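## Task

Join the printed parts into the assembly pictured on the reference card.

## Robot and tools

Robot: two arms, left_arm and right_arm, each ending in an identical five-finger right hand. The hands are not mirrored, so every hand axis and number means the same thing on both. Camera names: cam_high, cam_low (fixed), cam_left_wrist, cam_right_wrist. show_instructions displays the reference card.

Scene frame: origin at table-top height, halfway between the nominal arm bases. +z is up, +x points out over the table, and left_arm sits on the +y side. Bases: left_arm (+0.088, +0.491, +0.003) m, right_arm (-0.037, -0.685, +0.003) m. Positions, quaternions (wxyz) and velocities in results use the scene frame. Movement offsets use the axes of each arm's own Hand target.

Hand point: 0.05 m in front of the palm and 0.15 m out from the wrist flange. Its +z runs along straight fingers, +y points out of the palm, and +x runs across the palm away from the thumb. Straight fingertips reach 0.06 to 0.07 m beyond the point and sit 0.06 m behind it along -y. A wrist bracket on the little-finger side can strike things. With the fingers level, the wrist can hang below the point and touch the table first.

The row format is shared by execute_actions and move. It is one flat list of 28 numbers, each in [-1, 1], and covers both arms even if only one moves:
- 1-6: left_arm dx, dy, dz, rx, ry, rz
- 7-14: left hand little, ring, middle, index, thumb_bend, thumb_turn, force_limit, speed
- 15-20: right_arm dx, dy, dz, rx, ry, rz
- 21-28: right hand, same eight as the left

Pose numbers are offsets, not poses. They count from the arm's Hand target at the moment the action or move begins, along that target's own axes. 1.0 equals 0.6 m of translation or 180 degrees of rotation. rx, ry, rz form one rotation vector. All zeros for an arm means: re-request its current Hand target. Repeating the same offset in a later call moves the arm again. The controller clips the commanded orientation to within 32 degrees of the measured one on each step.

Hand numbers are absolute targets.
- Fingers and thumb_bend: +1 straight/open, -1 curled/closed.
- thumb_turn: +1 puts the thumb beside the palm, -1 puts it opposite the fingers.
- force_limit: -1 is about 0 N and +1 is 10 N at the fingertip (15 N for both thumb motors). A closing motor stops when its load reaches this.
- speed: -1 is nearly still, rising linearly to full speed at +0.48 and above.

No hand value means "leave as is". To keep a hand unchanged, resend the eight numbers of its last executed row. If nothing has been sent to it yet this scene, send hand_measured plus hand_force_limit and hand_speed. With the thumb opposed, the hand can grasp objects about 0.035 to 0.065 m thick, or a handle down to about 0.025 m. For a gentle grip, close at speed -0.94 or slower. To grip harder, raise force_limit and send a target more closed than hand_measured. To loosen, send one more open.

execute_actions(actions, cameras):
- actions is a list of actions. Each action is up to 15 rows, one per 1/30 s step. A short action holds its last row.
- Every row counts from the start pose of that action.
- An empty list just returns state and images.
- cameras selects images: omitted, null or ["all"] gives all, [] gives none.

move(target, speed, blend, stop_force, zero, blocking, cameras):
- Drives each hand point in a straight line toward offsets from its Hand target.
- target is one 28-number row, or up to 15 rows that all count from the same starting Hand targets.
- speed: m/s, 0.002 to 3.2, default 0.25. Turning is capped at twice that in rad/s.
- blend: corner rounding in m for a list of targets. 0 means stop at each one.
- stop_force: 4 to 120 N, one value for both arms. It ends an arm's path when the wrist sensor feels that much push against the motion. Do not rely on it while the hand is turning, or to detect light contact with loose parts. Omit it when pulling away from something you are pressing.
- zero: true re-zeroes the wrist sensor before the move.
- blocking=false returns early and cannot be combined with stop_force.
- Paths do not avoid obstacles or the other arm. Route around an arm's own base.
- The move: line gives the ending (done, off_target, moving, held, fault) and any limits (paced, held).

Other tools:
- wait(seconds 0-10) lets the scene run while commands are held.
- stop brakes a running move.
- zoom_image(camera, region [x0,y0,x1,y1] in pixels, at most 504x504) enlarges part of the newest image.
- zero_wrist_force(arm) re-zeroes that arm's force sensor.
- finished_scene(scene 1 or 2) ends the scene permanently. Later calls in the same reply run in the next scene.

Results include:
- end_effector_position and quat, plus Hand target, which is where the next offsets start. The hand often settles a little short of it.
- Joint positions and torques; velocities may read "within noise".
- Wrist force and torque in the hand's axes, with a peak line.
- For each hand, in row order: hand_measured, hand_stopped_by (moving, target, force, stalled, fault) and hand_load_n. If hand_load_n drops near 0, the grip is lost.

Avoid:
- Knocking anything off the table or dropping parts from any height.
- Releasing parts while they move, or slamming.
- Pressing hard on fixed or heavy things.
- Overloading fingers.
- Contact between the arms, including one hand closing on the other's fingers.

Faults:
- A net outside force near 150 N (give or take 25 N) on one arm, or joint contact torque beyond its limit, stops that arm for 10 s. The limits are 290 N m for the shoulders, 132 N m for the elbow, and 47.5 N m for each wrist joint.
- Arms are stiff, so a target even slightly past a firm contact can fault.
- Motors at 85 °C brake the arm for 30 to 60 s. MOTOR HOT warns at 70 °C.

The assembly must stay in place without the robot before the scene is finished.

Each tool is called after "Call:" by a JSON object that holds its "api" and its "payload".

Reference images:

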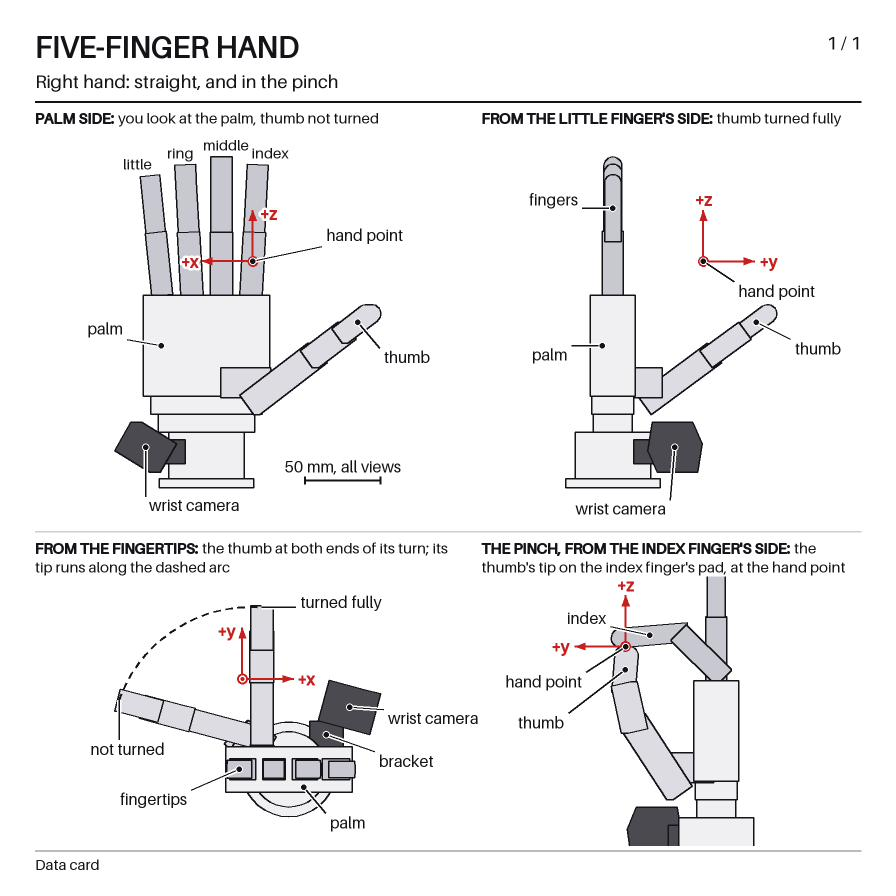

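## Session

Call:
{"api": "execute_actions", "payload": {"actions": []}}

Call:
{"api": "show_instructions", "payload": {}}

Scene clock: 0.00 s.
left_arm: end_effector_position=(+0.3472, +0.7973, +0.1585) hand_measured=(+1.000, +1.000, +1.000, +1.000, +1.000, +1.000) hand_load_n=(+0.0, +0.0, -0.5, +0.0, +0.0, +0.0) hand_stopped_by=(target, target, target, target, target, target) hand_force_limit=0.00 hand_speed=-0.80 end_effector_quat_wxyz=(+0.631, -0.226, -0.741, -0.030) | right_arm: end_effector_position=(+0.6946, -0.7004, +0.3505) hand_measured=(+1.000, +1.000, +1.000, +1.000, +1.000, +1.000) hand_load_n=(+0.0, +0.0, +0.0, +0.0, +0.0, +0.0) hand_stopped_by=(target, target, target, target, target, target) hand_force_limit=0.00 hand_speed=-0.80 end_effector_quat_wxyz=(-0.491, +0.797, +0.105, -0.336)
Joint positions: left_arm=[-0.018 -0.967 2.259 1.635 1.236 -1.251] | right_arm=[-0.352 -0.736 1.173 2.372 1.109 0.621]
Joint velocities: within noise
Joint torques (N m): no reading
Motor temperatures (°C): left_arm=[38 32 35 38 40 38] | right_arm=[37 30 36 48 48 41]
Wrist force (N): no reading
Wrist torque (N m): no reading
Wrist force, peak (N): no reading
Hand target: left_arm +0.3472, +0.7973, +0.1585; +0.631, -0.226, -0.741, -0.030 | right_arm +0.6946, -0.7004, +0.3505; -0.491, +0.797, +0.105, -0.336

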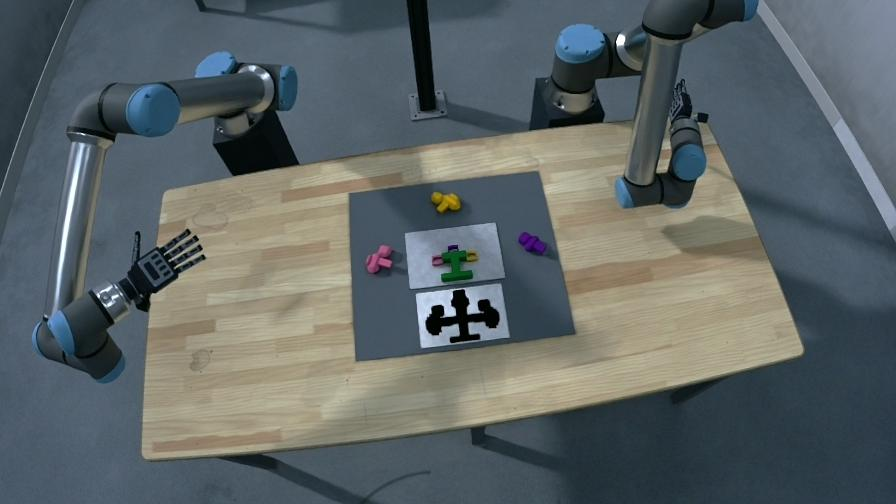

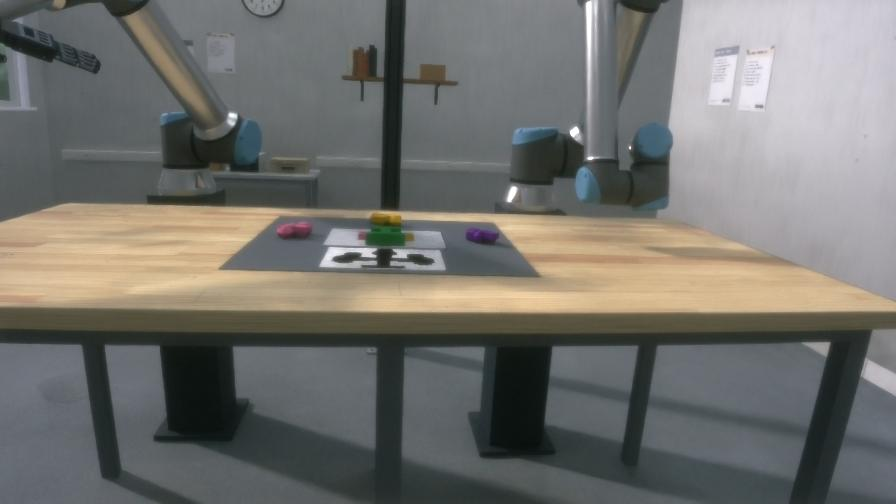

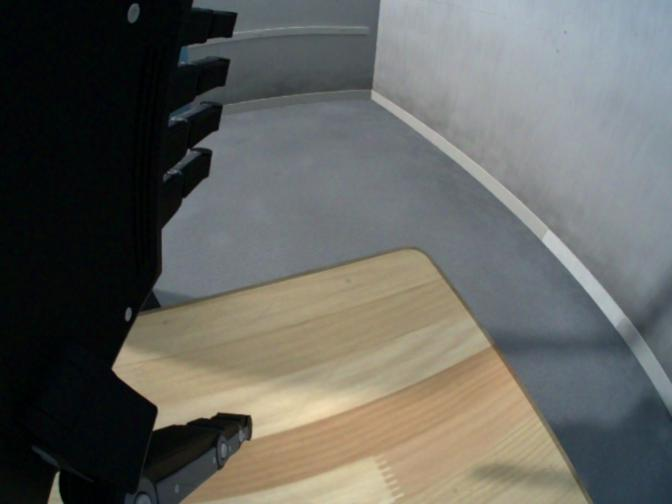

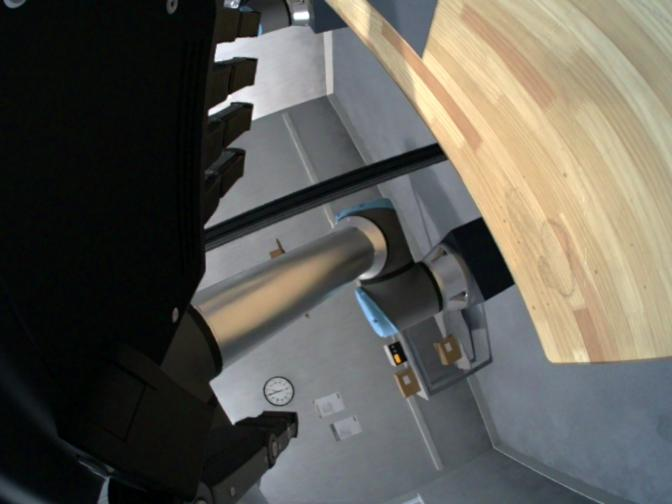

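Reference images for this scene: FIVE-FINGER HAND page 1.

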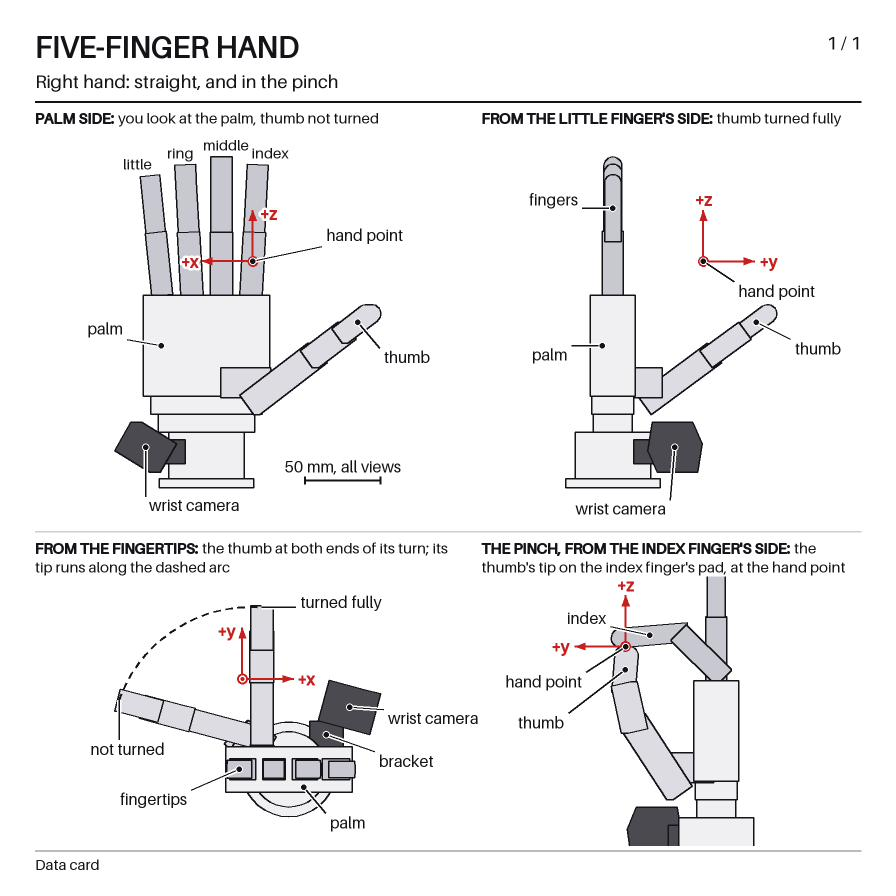

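Call:
{"api": "zoom_image", "payload": {"camera": "cam_high", "region": [340, 165, 580, 365]}}

Call:
{"api": "zoom_image", "payload": {"camera": "cam_high", "region": [400, 270, 520, 360]}}

Call:
{"api": "zoom_image", "payload": {"camera": "cam_high", "region": [400, 180, 560, 290]}}

Call:
{"api": "zoom_image", "payload": {"camera": "cam_low", "region": [220, 200, 540, 290]}}

Scaled by 2.100 from the camera's 896x504 image, which has a finer 1280x720 frame.

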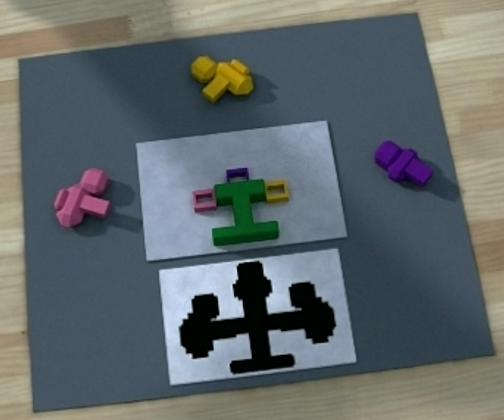

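Scaled by 4.200 from the camera's 896x504 image, which has a finer 1280x720 frame.

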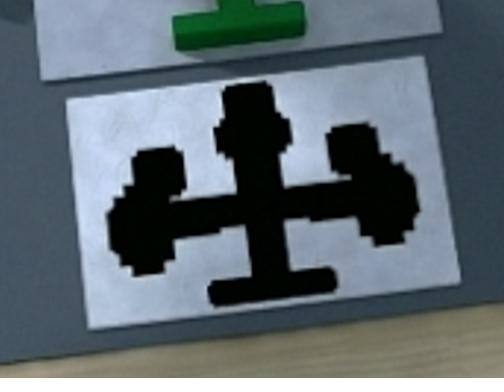

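Scaled by 3.150 from the camera's 896x504 image, which has a finer 1280x720 frame.

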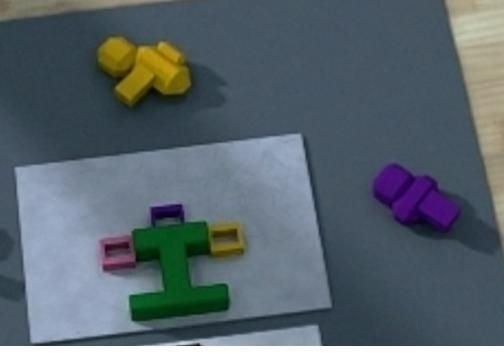

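Scaled by 1.575 from the camera's 896x504 image, which has a finer 1280x720 frame.

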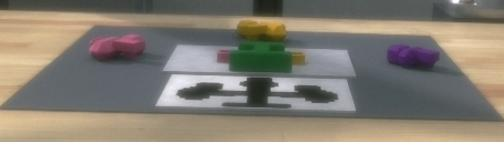

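Call:
{"api": "zoom_image", "payload": {"camera": "cam_high", "region": [425, 238, 485, 288]}}

Call:
{"api": "zoom_image", "payload": {"camera": "cam_high", "region": [425, 185, 465, 218]}}

Call:
{"api": "zoom_image", "payload": {"camera": "cam_high", "region": [360, 240, 400, 278]}}

Call:
{"api": "zoom_image", "payload": {"camera": "cam_high", "region": [515, 227, 555, 260]}}

Call:
{"api": "zoom_image", "payload": {"camera": "cam_low", "region": [350, 205, 420, 255]}}

Call:
{"api": "zoom_image", "payload": {"camera": "cam_low", "region": [265, 210, 325, 250]}}

Call:
{"api": "zoom_image", "payload": {"camera": "cam_low", "region": [450, 215, 510, 255]}}

Scaled by 8.400 from the camera's 896x504 image, which has a finer 1280x720 frame.

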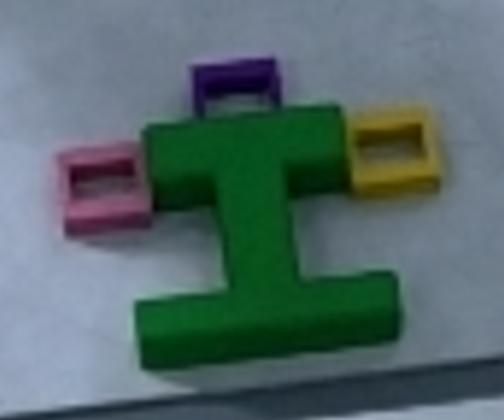

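Scaled by 12.600 from the camera's 896x504 image, which has a finer 1280x720 frame.

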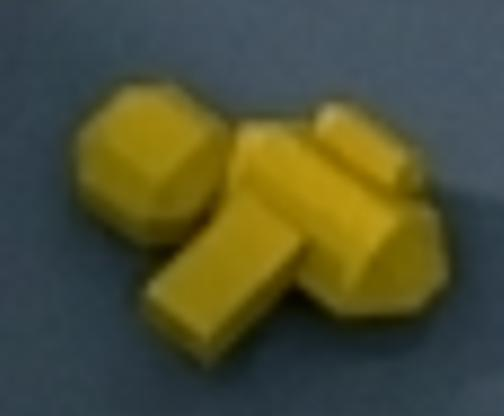

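Scaled by 12.600 from the camera's 896x504 image, which has a finer 1280x720 frame.

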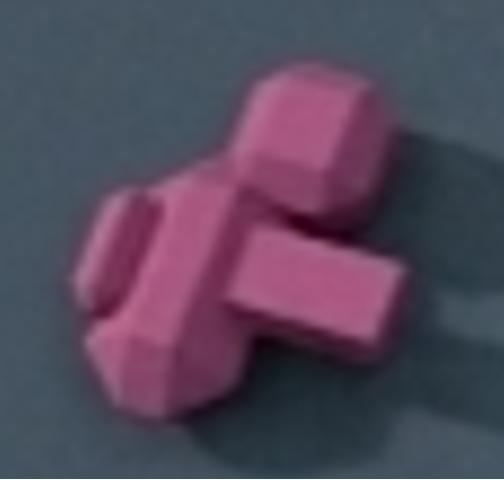

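Scaled by 12.600 from the camera's 896x504 image, which has a finer 1280x720 frame.

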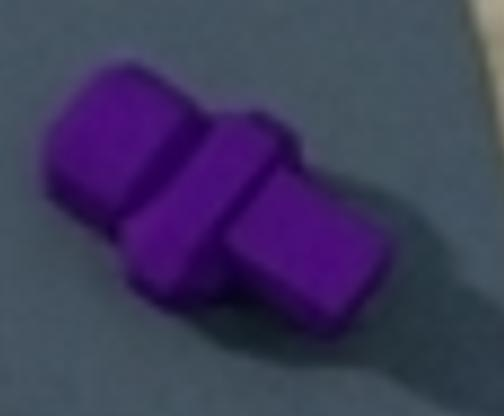

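Scaled by 7.200 from the camera's 896x504 image, which has a finer 1280x720 frame.

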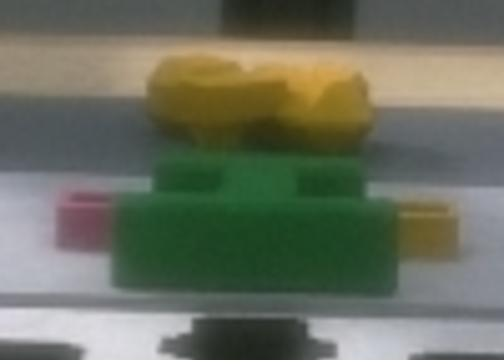

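Scaled by 8.400 from the camera's 896x504 image, which has a finer 1280x720 frame.

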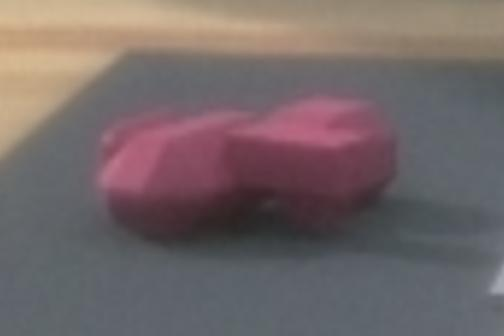

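Scaled by 8.400 from the camera's 896x504 image, which has a finer 1280x720 frame.

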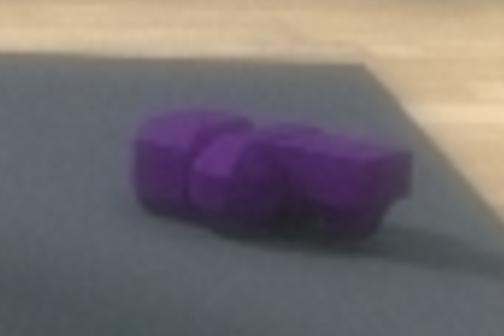

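Call:
{"api": "move", "payload": {"target": [[0.085, -0.194, -0.5443, -0.3033, -0.3335, 0.2599, 1, 1, 1, 1, 1, 1, 0, -0.8, 0, 0, 0, 0, 0, 0, 1, 1, 1, 1, 1, 1, 0, -0.8], [-0.2927, -0.7908, -0.7805, -0.3033, -0.3335, 0.2599, 1, 1, 1, 1, 1, 1, 0, -0.8, 0, 0, 0, 0, 0, 0, 1, 1, 1, 1, 1, 1, 0, -0.8]], "blend": [0.05, 0], "speed": 0.4}}

Scene clock: 133.77 s.
left_arm: end_effector_position=(+0.6199, +0.1656, +0.2003) hand_measured=(+1.000, +1.000, +1.000, +1.000, +1.000, +1.000) hand_load_n=(+0.0, +0.0, +0.0, +0.0, +0.0, +0.0) hand_stopped_by=(target, target, target, target, target, target) hand_force_limit=0.00 hand_speed=-0.80 end_effector_quat_wxyz=(+0.000, +0.707, +0.707, +0.000) | right_arm: end_effector_position=(+0.6946, -0.7004, +0.3505) hand_measured=(+1.000, +1.000, +1.000, +1.000, +1.000, +1.000) hand_load_n=(+0.0, -0.5, +0.0, +0.0, +0.0, +0.0) hand_stopped_by=(target, target, target, target, target, target) hand_force_limit=0.00 hand_speed=-0.80 end_effector_quat_wxyz=(-0.491, +0.797, +0.105, -0.336)
Joint positions: left_arm=[-0.894 -1.297 1.863 1.005 1.571 -0.877] | right_arm=[-0.352 -0.736 1.173 2.372 1.109 0.621]
Joint torques (N m): left_arm=[-12.01 -43.71 -32.82 6.24 -1.57 -2.34] | right_arm=[-1.19 -93.87 -32.76 2.43 -0.14 0.02]
Wrist force (N): left_arm=[-0.7 0.2 -0.5] | right_arm=[0.4 0.1 0.5]
Wrist torque (N m): left_arm=[0.13 0.22 -0.33] | right_arm=[-0.02 -0.07 0.03]
Wrist force, peak (N): left_arm=[-3.9 -0.1 0.0] | right_arm=[0.6 0.4 -0.2]
Hand target: left_arm +0.6199, +0.1655, +0.2003; +0.000, +0.707, +0.707, +0.000 | right_arm +0.6946, -0.7004, +0.3505; -0.491, +0.797, +0.105, -0.336
Off the commanded pose: left_arm 0.000 m, 0 deg | right_arm 0.000 m, 0 deg.
move: done
camera_calibration:
cam_left_wrist: T_world_to_cam=[[0.965373, 0.258511, 0.0350418, -0.65478], [0.198729, -0.815756, 0.543185, -0.101526], [0.169005, -0.517412, -0.838882, 0.261713], [0, 0, 0, 1]] pos_world=[0.608052, 0.22186, 0.297638]

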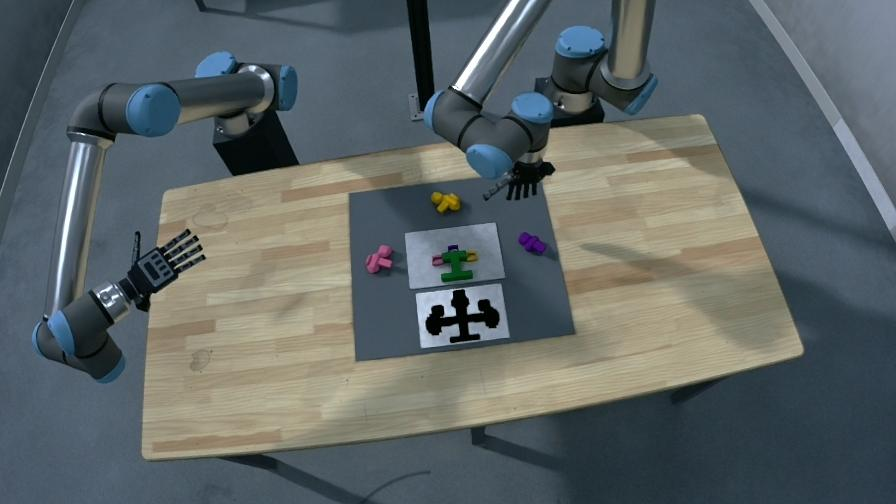

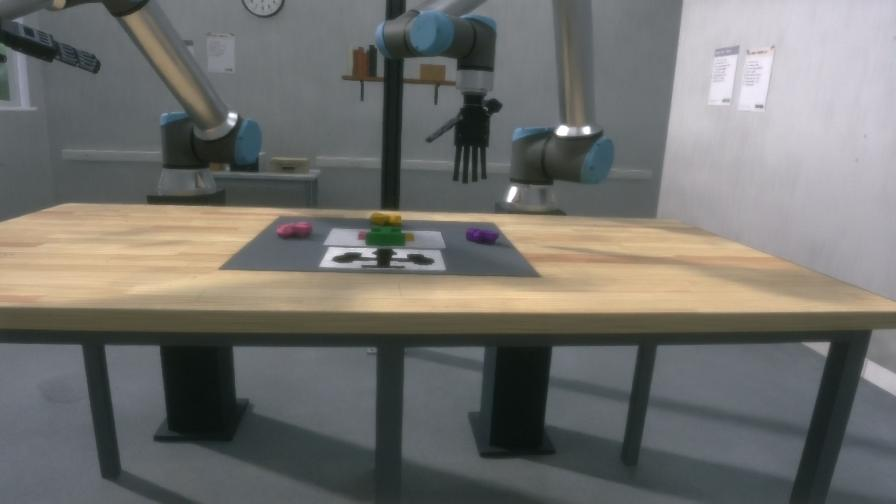

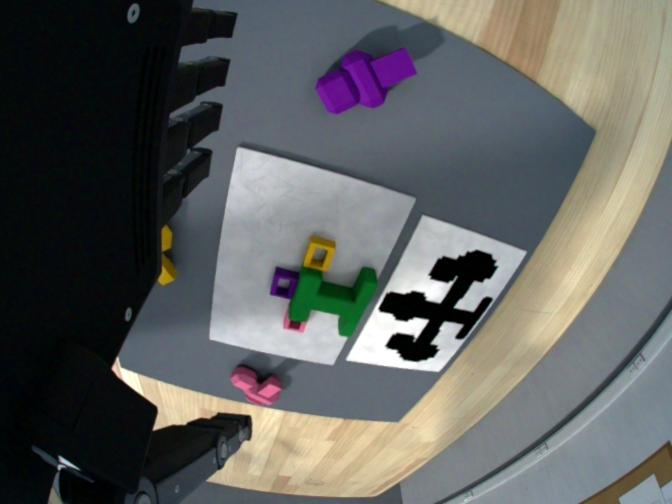

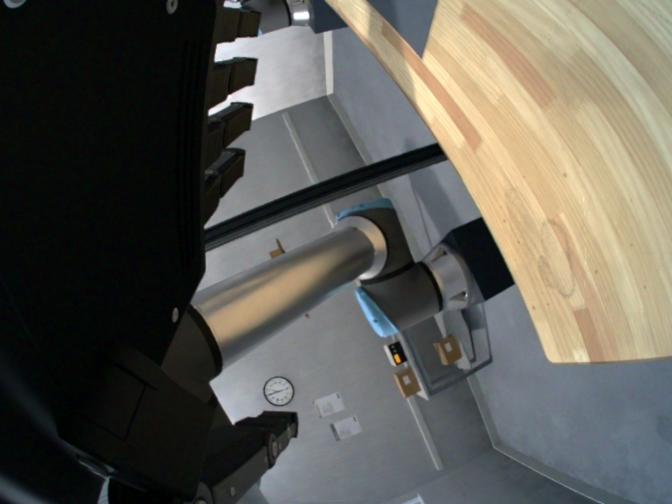

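Call:
{"api": "zoom_image", "payload": {"camera": "cam_left_wrist", "region": [260, 220, 390, 345]}}

Call:
{"api": "zoom_image", "payload": {"camera": "cam_left_wrist", "region": [300, 30, 430, 130]}}

Call:
{"api": "zoom_image", "payload": {"camera": "cam_left_wrist", "region": [345, 210, 530, 380]}}

Call:
{"api": "zoom_image", "payload": {"camera": "cam_left_wrist", "region": [220, 350, 300, 420]}}

Scaled by 3.877 from the camera's 672x504 image, which has a finer 960x720 frame.

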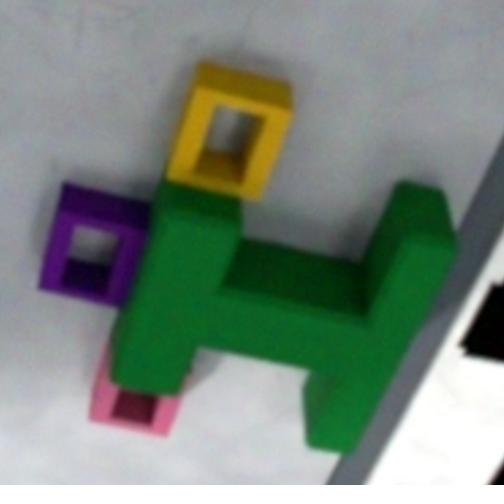

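Scaled by 3.877 from the camera's 672x504 image, which has a finer 960x720 frame.

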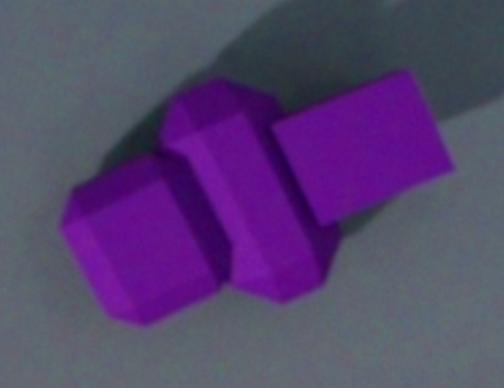

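Scaled by 2.724 from the camera's 672x504 image, which has a finer 960x720 frame.

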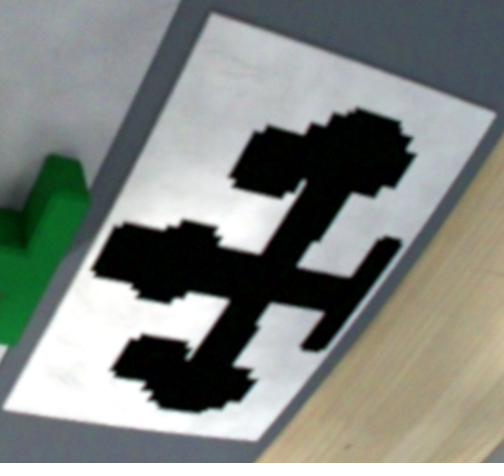

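Scaled by 6.300 from the camera's 672x504 image, which has a finer 960x720 frame.

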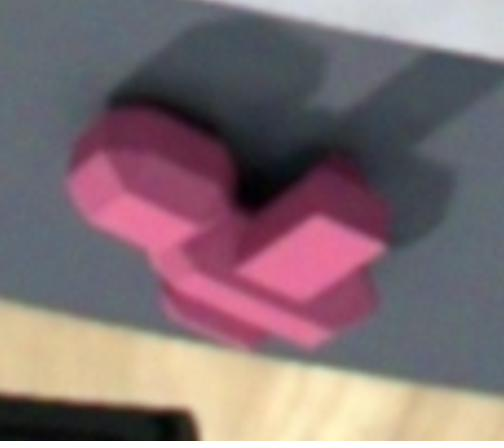

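Call:
{"api": "move", "payload": {"target": [-0.2175, 0.2833, 0.0, 0.057, 0.1743, 0, 1, 1, 1, 1, 1, 1, 0, -0.8, 0, 0, 0, 0, 0, 0, 1, 1, 1, 1, 1, 1, 0, -0.8], "speed": 0.3, "cameras": ["cam_left_wrist"]}}

Call:
{"api": "zoom_image", "payload": {"camera": "cam_left_wrist", "region": [200, 130, 500, 380]}}

Scene clock: 205.90 s.
left_arm: end_effector_position=(+0.7898, +0.0350, +0.2002) hand_measured=(+1.000, +1.000, +1.000, +1.000, +1.000, +1.000) hand_load_n=(+0.0, +0.0, +0.0, +0.0, +0.0, +0.0) hand_stopped_by=(target, target, target, target, target, target) hand_force_limit=0.00 hand_speed=-0.80 end_effector_quat_wxyz=(-0.254, +0.678, +0.678, +0.128) | right_arm: end_effector_position=(+0.6946, -0.7004, +0.3505) hand_measured=(+1.000, +1.000, +1.000, +1.000, +1.000, +1.000) hand_load_n=(+0.0, +0.0, +0.0, +0.0, +0.0, -0.5) hand_stopped_by=(target, target, target, target, target, target) hand_force_limit=0.00 hand_speed=-0.80 end_effector_quat_wxyz=(-0.491, +0.797, +0.105, -0.336)
Joint positions: left_arm=[-0.905 -0.747 1.127 1.736 1.374 -0.943] | right_arm=[-0.352 -0.736 1.173 2.372 1.109 0.621]
Joint torques (N m): left_arm=[8.7 -86.94 -46.43 6.43 0.9 2.88] | right_arm=[-2.54 -94.16 -31.72 2.6 -0.12 0.21]
Wrist force (N): left_arm=[0.1 0.5 -0.5] | right_arm=[0.4 0.3 0.0]
Wrist torque (N m): left_arm=[0.07 0.05 -0.05] | right_arm=[0.03 -0.07 0.04]
Wrist force, peak (N): left_arm=[-1.6 1.9 -1.8] | right_arm=[0.9 0.2 0.1]
Hand target: left_arm +0.7899, +0.0350, +0.2002; -0.254, +0.678, +0.678, +0.128 | right_arm +0.6946, -0.7004, +0.3505; -0.491, +0.797, +0.105, -0.336
Off the commanded pose: left_arm 0.000 m, 0 deg | right_arm 0.000 m, 0 deg.
move: done
camera_calibration:
cam_left_wrist: T_world_to_cam=[[0.968567, 0.248752, -0.000324711, -0.780097], [0.248752, -0.968567, -0.000532567, -0.167049], [-0.000446981, 0.000435055, -1, 0.313229], [0, 0, 0, 1]] pos_world=[0.79727, 0.0321165, 0.312887]
Images, in order (width x height): cam_left_wrist 672x504.

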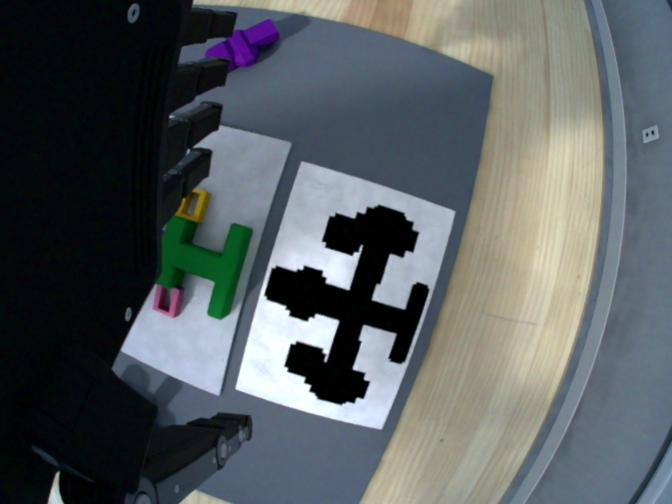

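Scaled by 1.680 from the camera's 672x504 image, which has a finer 960x720 frame.

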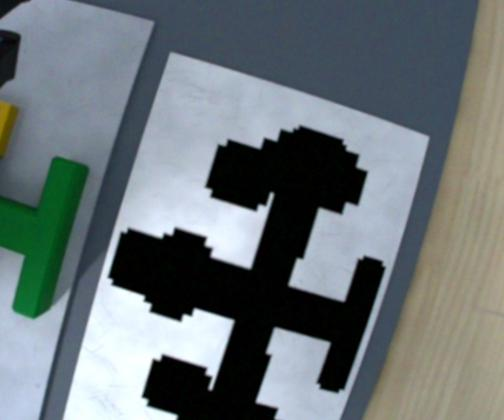

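Call:
{"api": "zoom_image", "payload": {"camera": "cam_left_wrist", "region": [230, 155, 460, 435]}}

Call:
{"api": "zoom_image", "payload": {"camera": "cam_left_wrist", "region": [120, 180, 270, 330]}}

Scaled by 1.800 from the camera's 672x504 image, which has a finer 960x720 frame.

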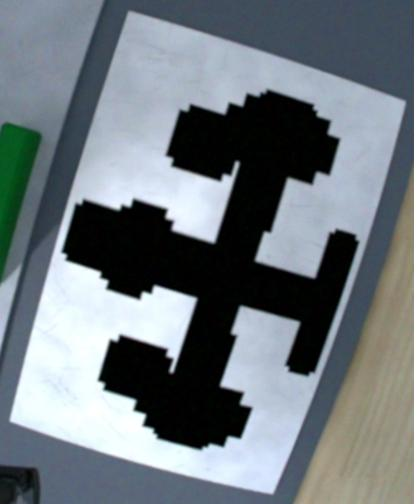

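Scaled by 3.360 from the camera's 672x504 image, which has a finer 960x720 frame.

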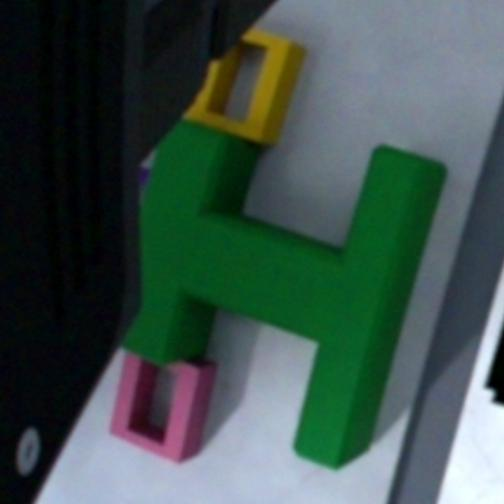

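Call:
{"api": "move", "payload": {"target": [-0.0252, -0.5282, 0.1717, 0, 0, 0, 1, 1, 1, 1, 1, 1, 0, -0.8, 0.4672, -0.1627, 0.7553, -0.1955, 0.6269, 0.4431, 1, 1, 1, 1, 1, 1, 0, -0.8], "speed": 0.4, "cameras": ["cam_high", "cam_left_wrist", "cam_right_wrist"]}}

Scene clock: 344.27 s.
left_arm: end_effector_position=(+0.4597, +0.0603, +0.1598) hand_measured=(+1.000, +1.000, +1.000, +1.000, +1.000, +1.000) hand_load_n=(+0.0, +0.0, +0.0, +0.0, +0.0, +0.0) hand_stopped_by=(target, target, target, target, target, target) hand_force_limit=0.00 hand_speed=-0.80 end_effector_quat_wxyz=(-0.254, +0.678, +0.678, +0.128) | right_arm: end_effector_position=(+0.6314, -0.1900, +0.1805) hand_measured=(+1.000, +1.000, +1.000, +1.000, +1.000, +1.000) hand_load_n=(+0.0, +0.0, +0.0, +0.0, +0.0, +0.0) hand_stopped_by=(target, target, target, target, target, target) hand_force_limit=0.00 hand_speed=-0.80 end_effector_quat_wxyz=(+0.128, +0.678, -0.678, +0.254) end_effector_velocity=(+0.000, +0.000, +0.000) end_effector_angular_velocity=(+0.000, +0.001, -0.006)
Joint positions: left_arm=[-1.276 -1.063 1.777 1.432 1.573 -1.258] | right_arm=[0.541 -0.7 0.993 1.419 2.131 3.721]
Joint velocities: left_arm=[within noise] | right_arm=[0 0.002 -0.002 0.005 -0.001 0.007]
Joint torques (N m): left_arm=[-2.48 -58.66 -40.2 6.48 -3.14 3.05] | right_arm=[10.14 -85.28 -40.61 5.68 1.71 2.5]
Wrist force (N): left_arm=[0.1 0.3 -0.6] | right_arm=[-0.4 -1.8 0.5]
Wrist torque (N m): left_arm=[0.14 0.05 -0.08] | right_arm=[-0.16 -0.13 0.20]
Wrist force, peak (N): left_arm=[0.4 1.1 -0.9] | right_arm=[-2.3 -1.1 0.4]
Hand target: left_arm +0.4597, +0.0603, +0.1598; -0.254, +0.678, +0.678, +0.128 | right_arm +0.6314, -0.1900, +0.1805; +0.128, +0.678, -0.678, +0.254
Off the commanded pose: left_arm 0.000 m, 0 deg | right_arm 0.000 m, 0 deg.
move: done
camera_calibration:
cam_left_wrist: T_world_to_cam=[[0.968543, 0.248844, -0.000445908, -0.466665], [0.248844, -0.968543, -0.000458842, -0.0604204], [-0.000546062, 0.000333447, -1, 0.272723], [0, 0, 0, 1]] pos_world=[0.46717, 0.0575164, 0.272487]
cam_right_wrist: T_world_to_cam=[[-0.969096, -0.233087, -0.080769, 0.587847], [-0.234584, 0.97205, 0.00943767, 0.331023], [0.0763117, 0.0280931, -0.996688, 0.246345], [0, 0, 0, 1]] pos_world=[0.628534, -0.191672, 0.289885]
Images, in order (width x height): cam_high 896x504, cam_left_wrist 672x504, cam_right_wrist 672x504.

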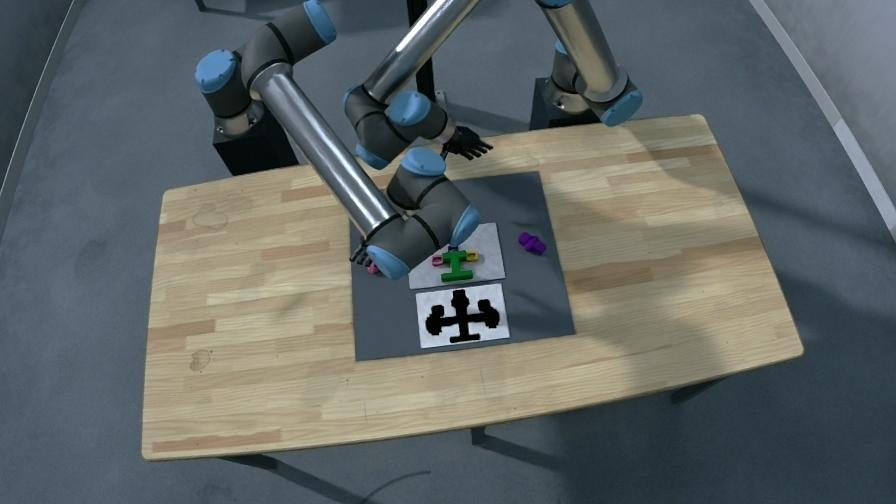

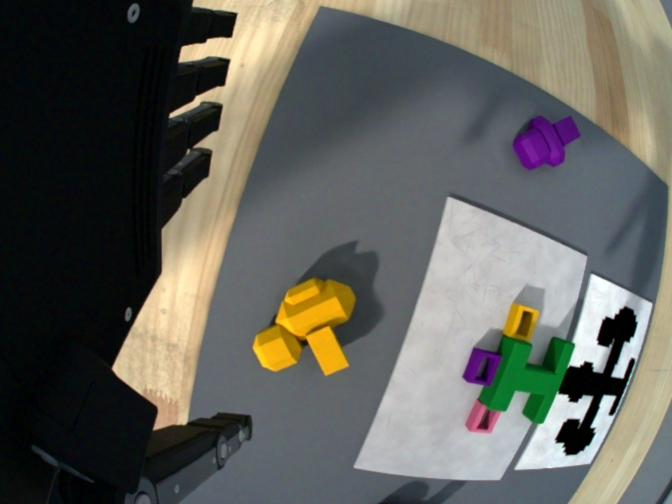

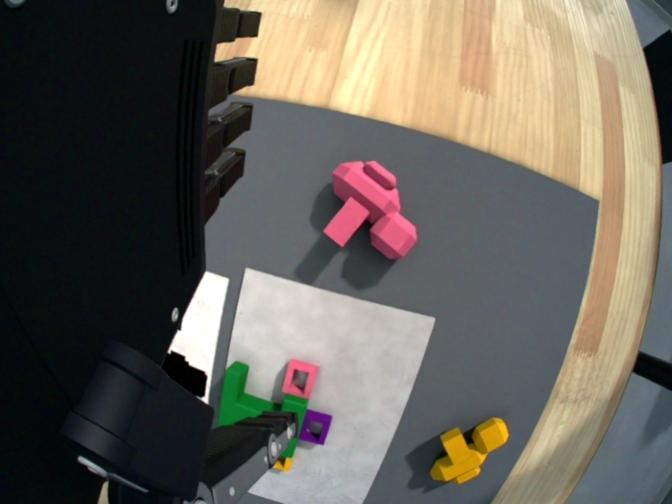

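Call:
{"api": "zoom_image", "payload": {"camera": "cam_right_wrist", "region": [310, 145, 430, 275]}}

Call:
{"api": "zoom_image", "payload": {"camera": "cam_left_wrist", "region": [245, 265, 375, 385]}}

Call:
{"api": "zoom_image", "payload": {"camera": "cam_left_wrist", "region": [455, 285, 585, 445]}}

Call:
{"api": "zoom_image", "payload": {"camera": "cam_left_wrist", "region": [505, 105, 590, 180]}}

Call:
{"api": "zoom_image", "payload": {"camera": "cam_right_wrist", "region": [260, 345, 345, 460]}}

Scaled by 3.877 from the camera's 672x504 image, which has a finer 960x720 frame.

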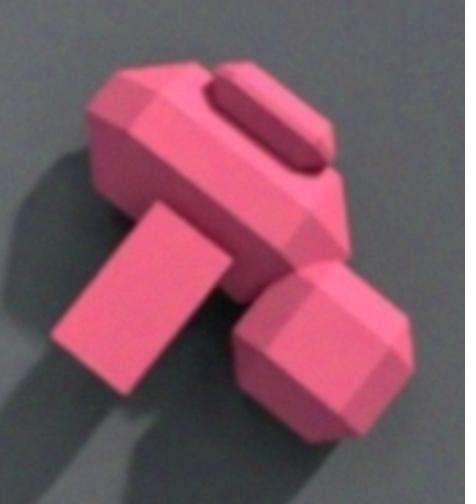

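Scaled by 3.877 from the camera's 672x504 image, which has a finer 960x720 frame.

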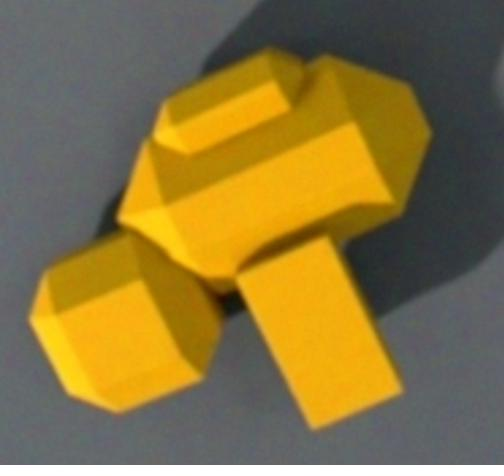

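Scaled by 3.150 from the camera's 672x504 image, which has a finer 960x720 frame.

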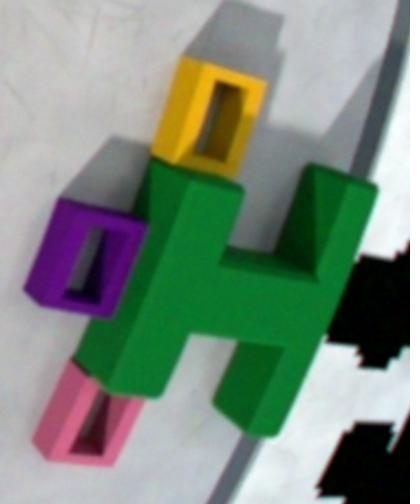

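Scaled by 5.929 from the camera's 672x504 image, which has a finer 960x720 frame.

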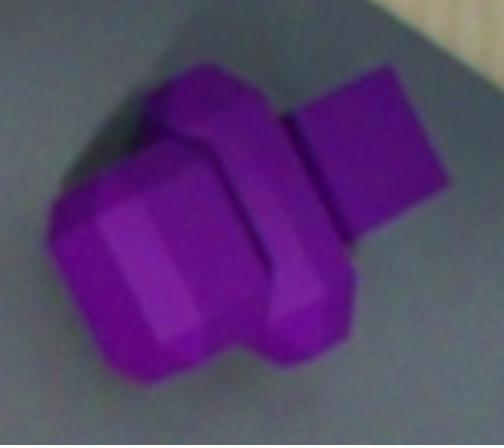

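Scaled by 4.383 from the camera's 672x504 image, which has a finer 960x720 frame.

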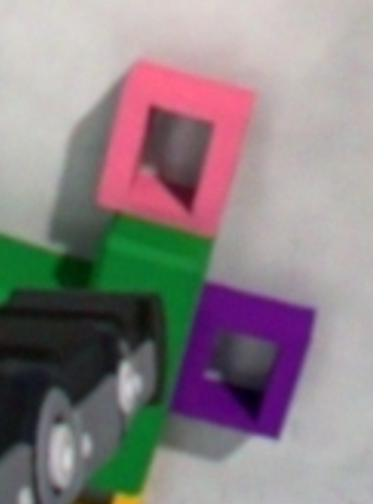

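Call:
{"api": "move", "payload": {"target": [0.2212, 0.315, 0.0725, 0, 0, 0, 1, 1, 1, 1, 1, 1, 0, -0.8, -0.1847, -0.002, -0.1137, 0, 0, 0, 1, 1, 1, 1, 1, 1, 0, -0.8], "speed": 0.3, "cameras": ["cam_left_wrist", "cam_right_wrist"]}}

Call:
{"api": "zoom_image", "payload": {"camera": "cam_right_wrist", "region": [240, 190, 400, 350]}}

Call:
{"api": "zoom_image", "payload": {"camera": "cam_left_wrist", "region": [270, 190, 400, 310]}}

Scene clock: 469.47 s.
left_arm: end_effector_position=(+0.5094, +0.1006, +0.1599) hand_measured=(+1.000, +1.000, +1.000, +1.000, +1.000, +1.000) hand_load_n=(+0.0, +0.0, +0.0, +0.0, +0.0, +0.0) hand_stopped_by=(target, target, target, target, target, target) hand_force_limit=0.00 hand_speed=-0.80 end_effector_quat_wxyz=(-0.254, +0.678, +0.678, +0.129) | right_arm: end_effector_position=(+0.6294, -0.1544, +0.1804) hand_measured=(+1.000, +1.000, +1.000, +1.000, +1.000, +1.000) hand_load_n=(+0.0, +0.0, +0.0, +0.0, +0.0, +0.0) hand_stopped_by=(target, target, target, target, target, target) hand_force_limit=0.00 hand_speed=-0.80 end_effector_quat_wxyz=(+0.127, +0.678, -0.678, +0.254)
Joint positions: left_arm=[-1.179 -1.067 1.784 1.429 1.52 -1.177] | right_arm=[0.576 -0.655 0.913 1.474 2.126 3.76]
Joint torques (N m): left_arm=[-5.48 -67.53 -34.55 1.89 3.46 -3.53] | right_arm=[-11.41 -111.34 -27.55 1.43 2.61 -1.98]
Wrist force (N): left_arm=[0.4 0.8 -0.6] | right_arm=[-0.4 -1.2 0.9]
Wrist torque (N m): left_arm=[0.19 0.03 -0.13] | right_arm=[-0.11 -0.16 0.14]
Wrist force, peak (N): left_arm=[11.3 11.5 3.4] | right_arm=[-8.0 0.4 -3.1]
Hand target: left_arm +0.5095, +0.1006, +0.1599; -0.254, +0.678, +0.678, +0.129 (not the last commanded pose) | right_arm +0.6295, -0.1544, +0.1804; +0.127, +0.678, -0.678, +0.254 (not the last commanded pose)
Off the commanded pose: left_arm 0.171 m, 0 deg | right_arm 0.094 m, 0 deg.
move: held (left_arm, right_arm; a check stopped the path); limits=held
pose unreachable (left arm): on one or more control steps of this call, first in action 0 (counted from 0), this arm could not follow its commanded pose, so it was not sent that pose on those steps. It may still have moved: this result reports where it is.
cause: moving toward the commanded pose would bring a part of the arm too close to another arm (a part of this arm just beyond joint 4 (wrist 1) and a part of the right arm just beyond its joint 6 (wrist 3), 27 mm apart when this arm was first held).
pose unreachable (right arm): on one or more control steps of this call, first in action 0 (counted from 0), this arm could not follow its commanded pose, so it was not sent that pose on those steps. It may still have moved: this result reports where it is.
cause: moving toward the commanded pose would bring a part of the arm too close to another arm (a part of this arm just beyond joint 6 (wrist 3) and a part of the left arm just beyond its joint 4 (wrist 1), along the way the arms are being sent, or toward where that arm still pushes).
camera_calibration:
cam_left_wrist: T_world_to_cam=[[0.968489, 0.249056, 0.0000946849, -0.524947], [0.249056, -0.968488, -0.00134874, -0.0337228], [-0.00024421, 0.00132982, -0.999999, 0.272582], [0, 0, 0, 1]] pos_world=[0.516871, 0.0977183, 0.272586]
cam_right_wrist: T_world_to_cam=[[-0.968936, -0.233551, -0.0813478, 0.594198], [-0.235084, 0.971927, 0.00967297, 0.296176], [0.0768049, 0.0284961, -0.996639, 0.245135], [0, 0, 0, 1]] pos_world=[0.626539, -0.156071, 0.289783]
Images, in order (width x height): cam_left_wrist 672x504, cam_right_wrist 672x504.

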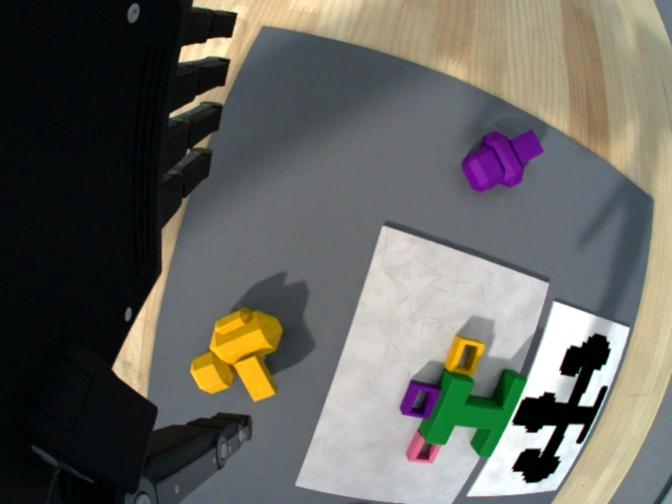

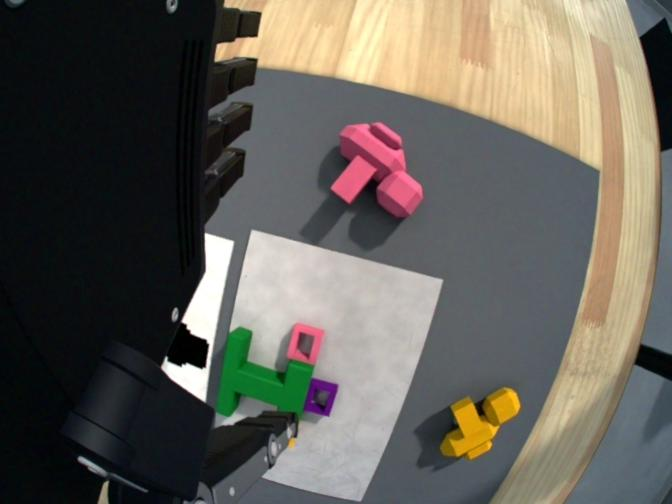

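Scaled by 3.150 from the camera's 672x504 image, which has a finer 960x720 frame.

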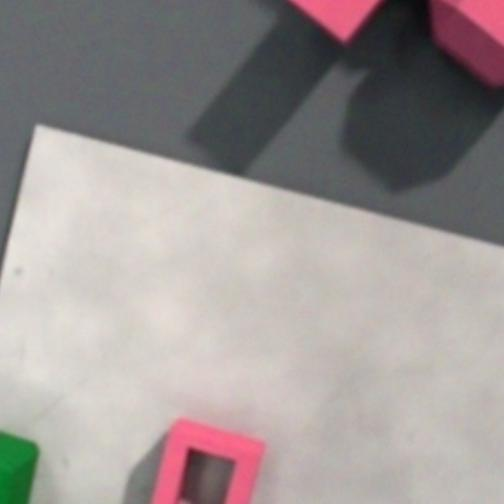

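Scaled by 3.877 from the camera's 672x504 image, which has a finer 960x720 frame.

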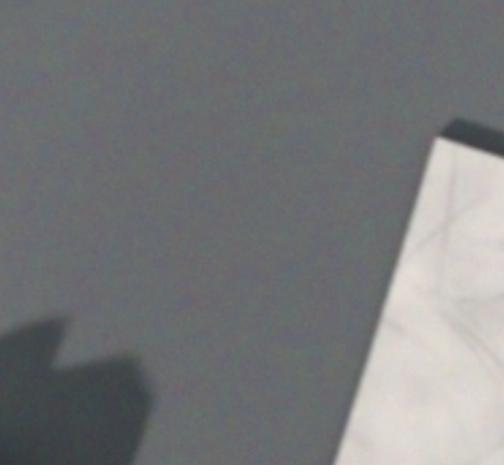

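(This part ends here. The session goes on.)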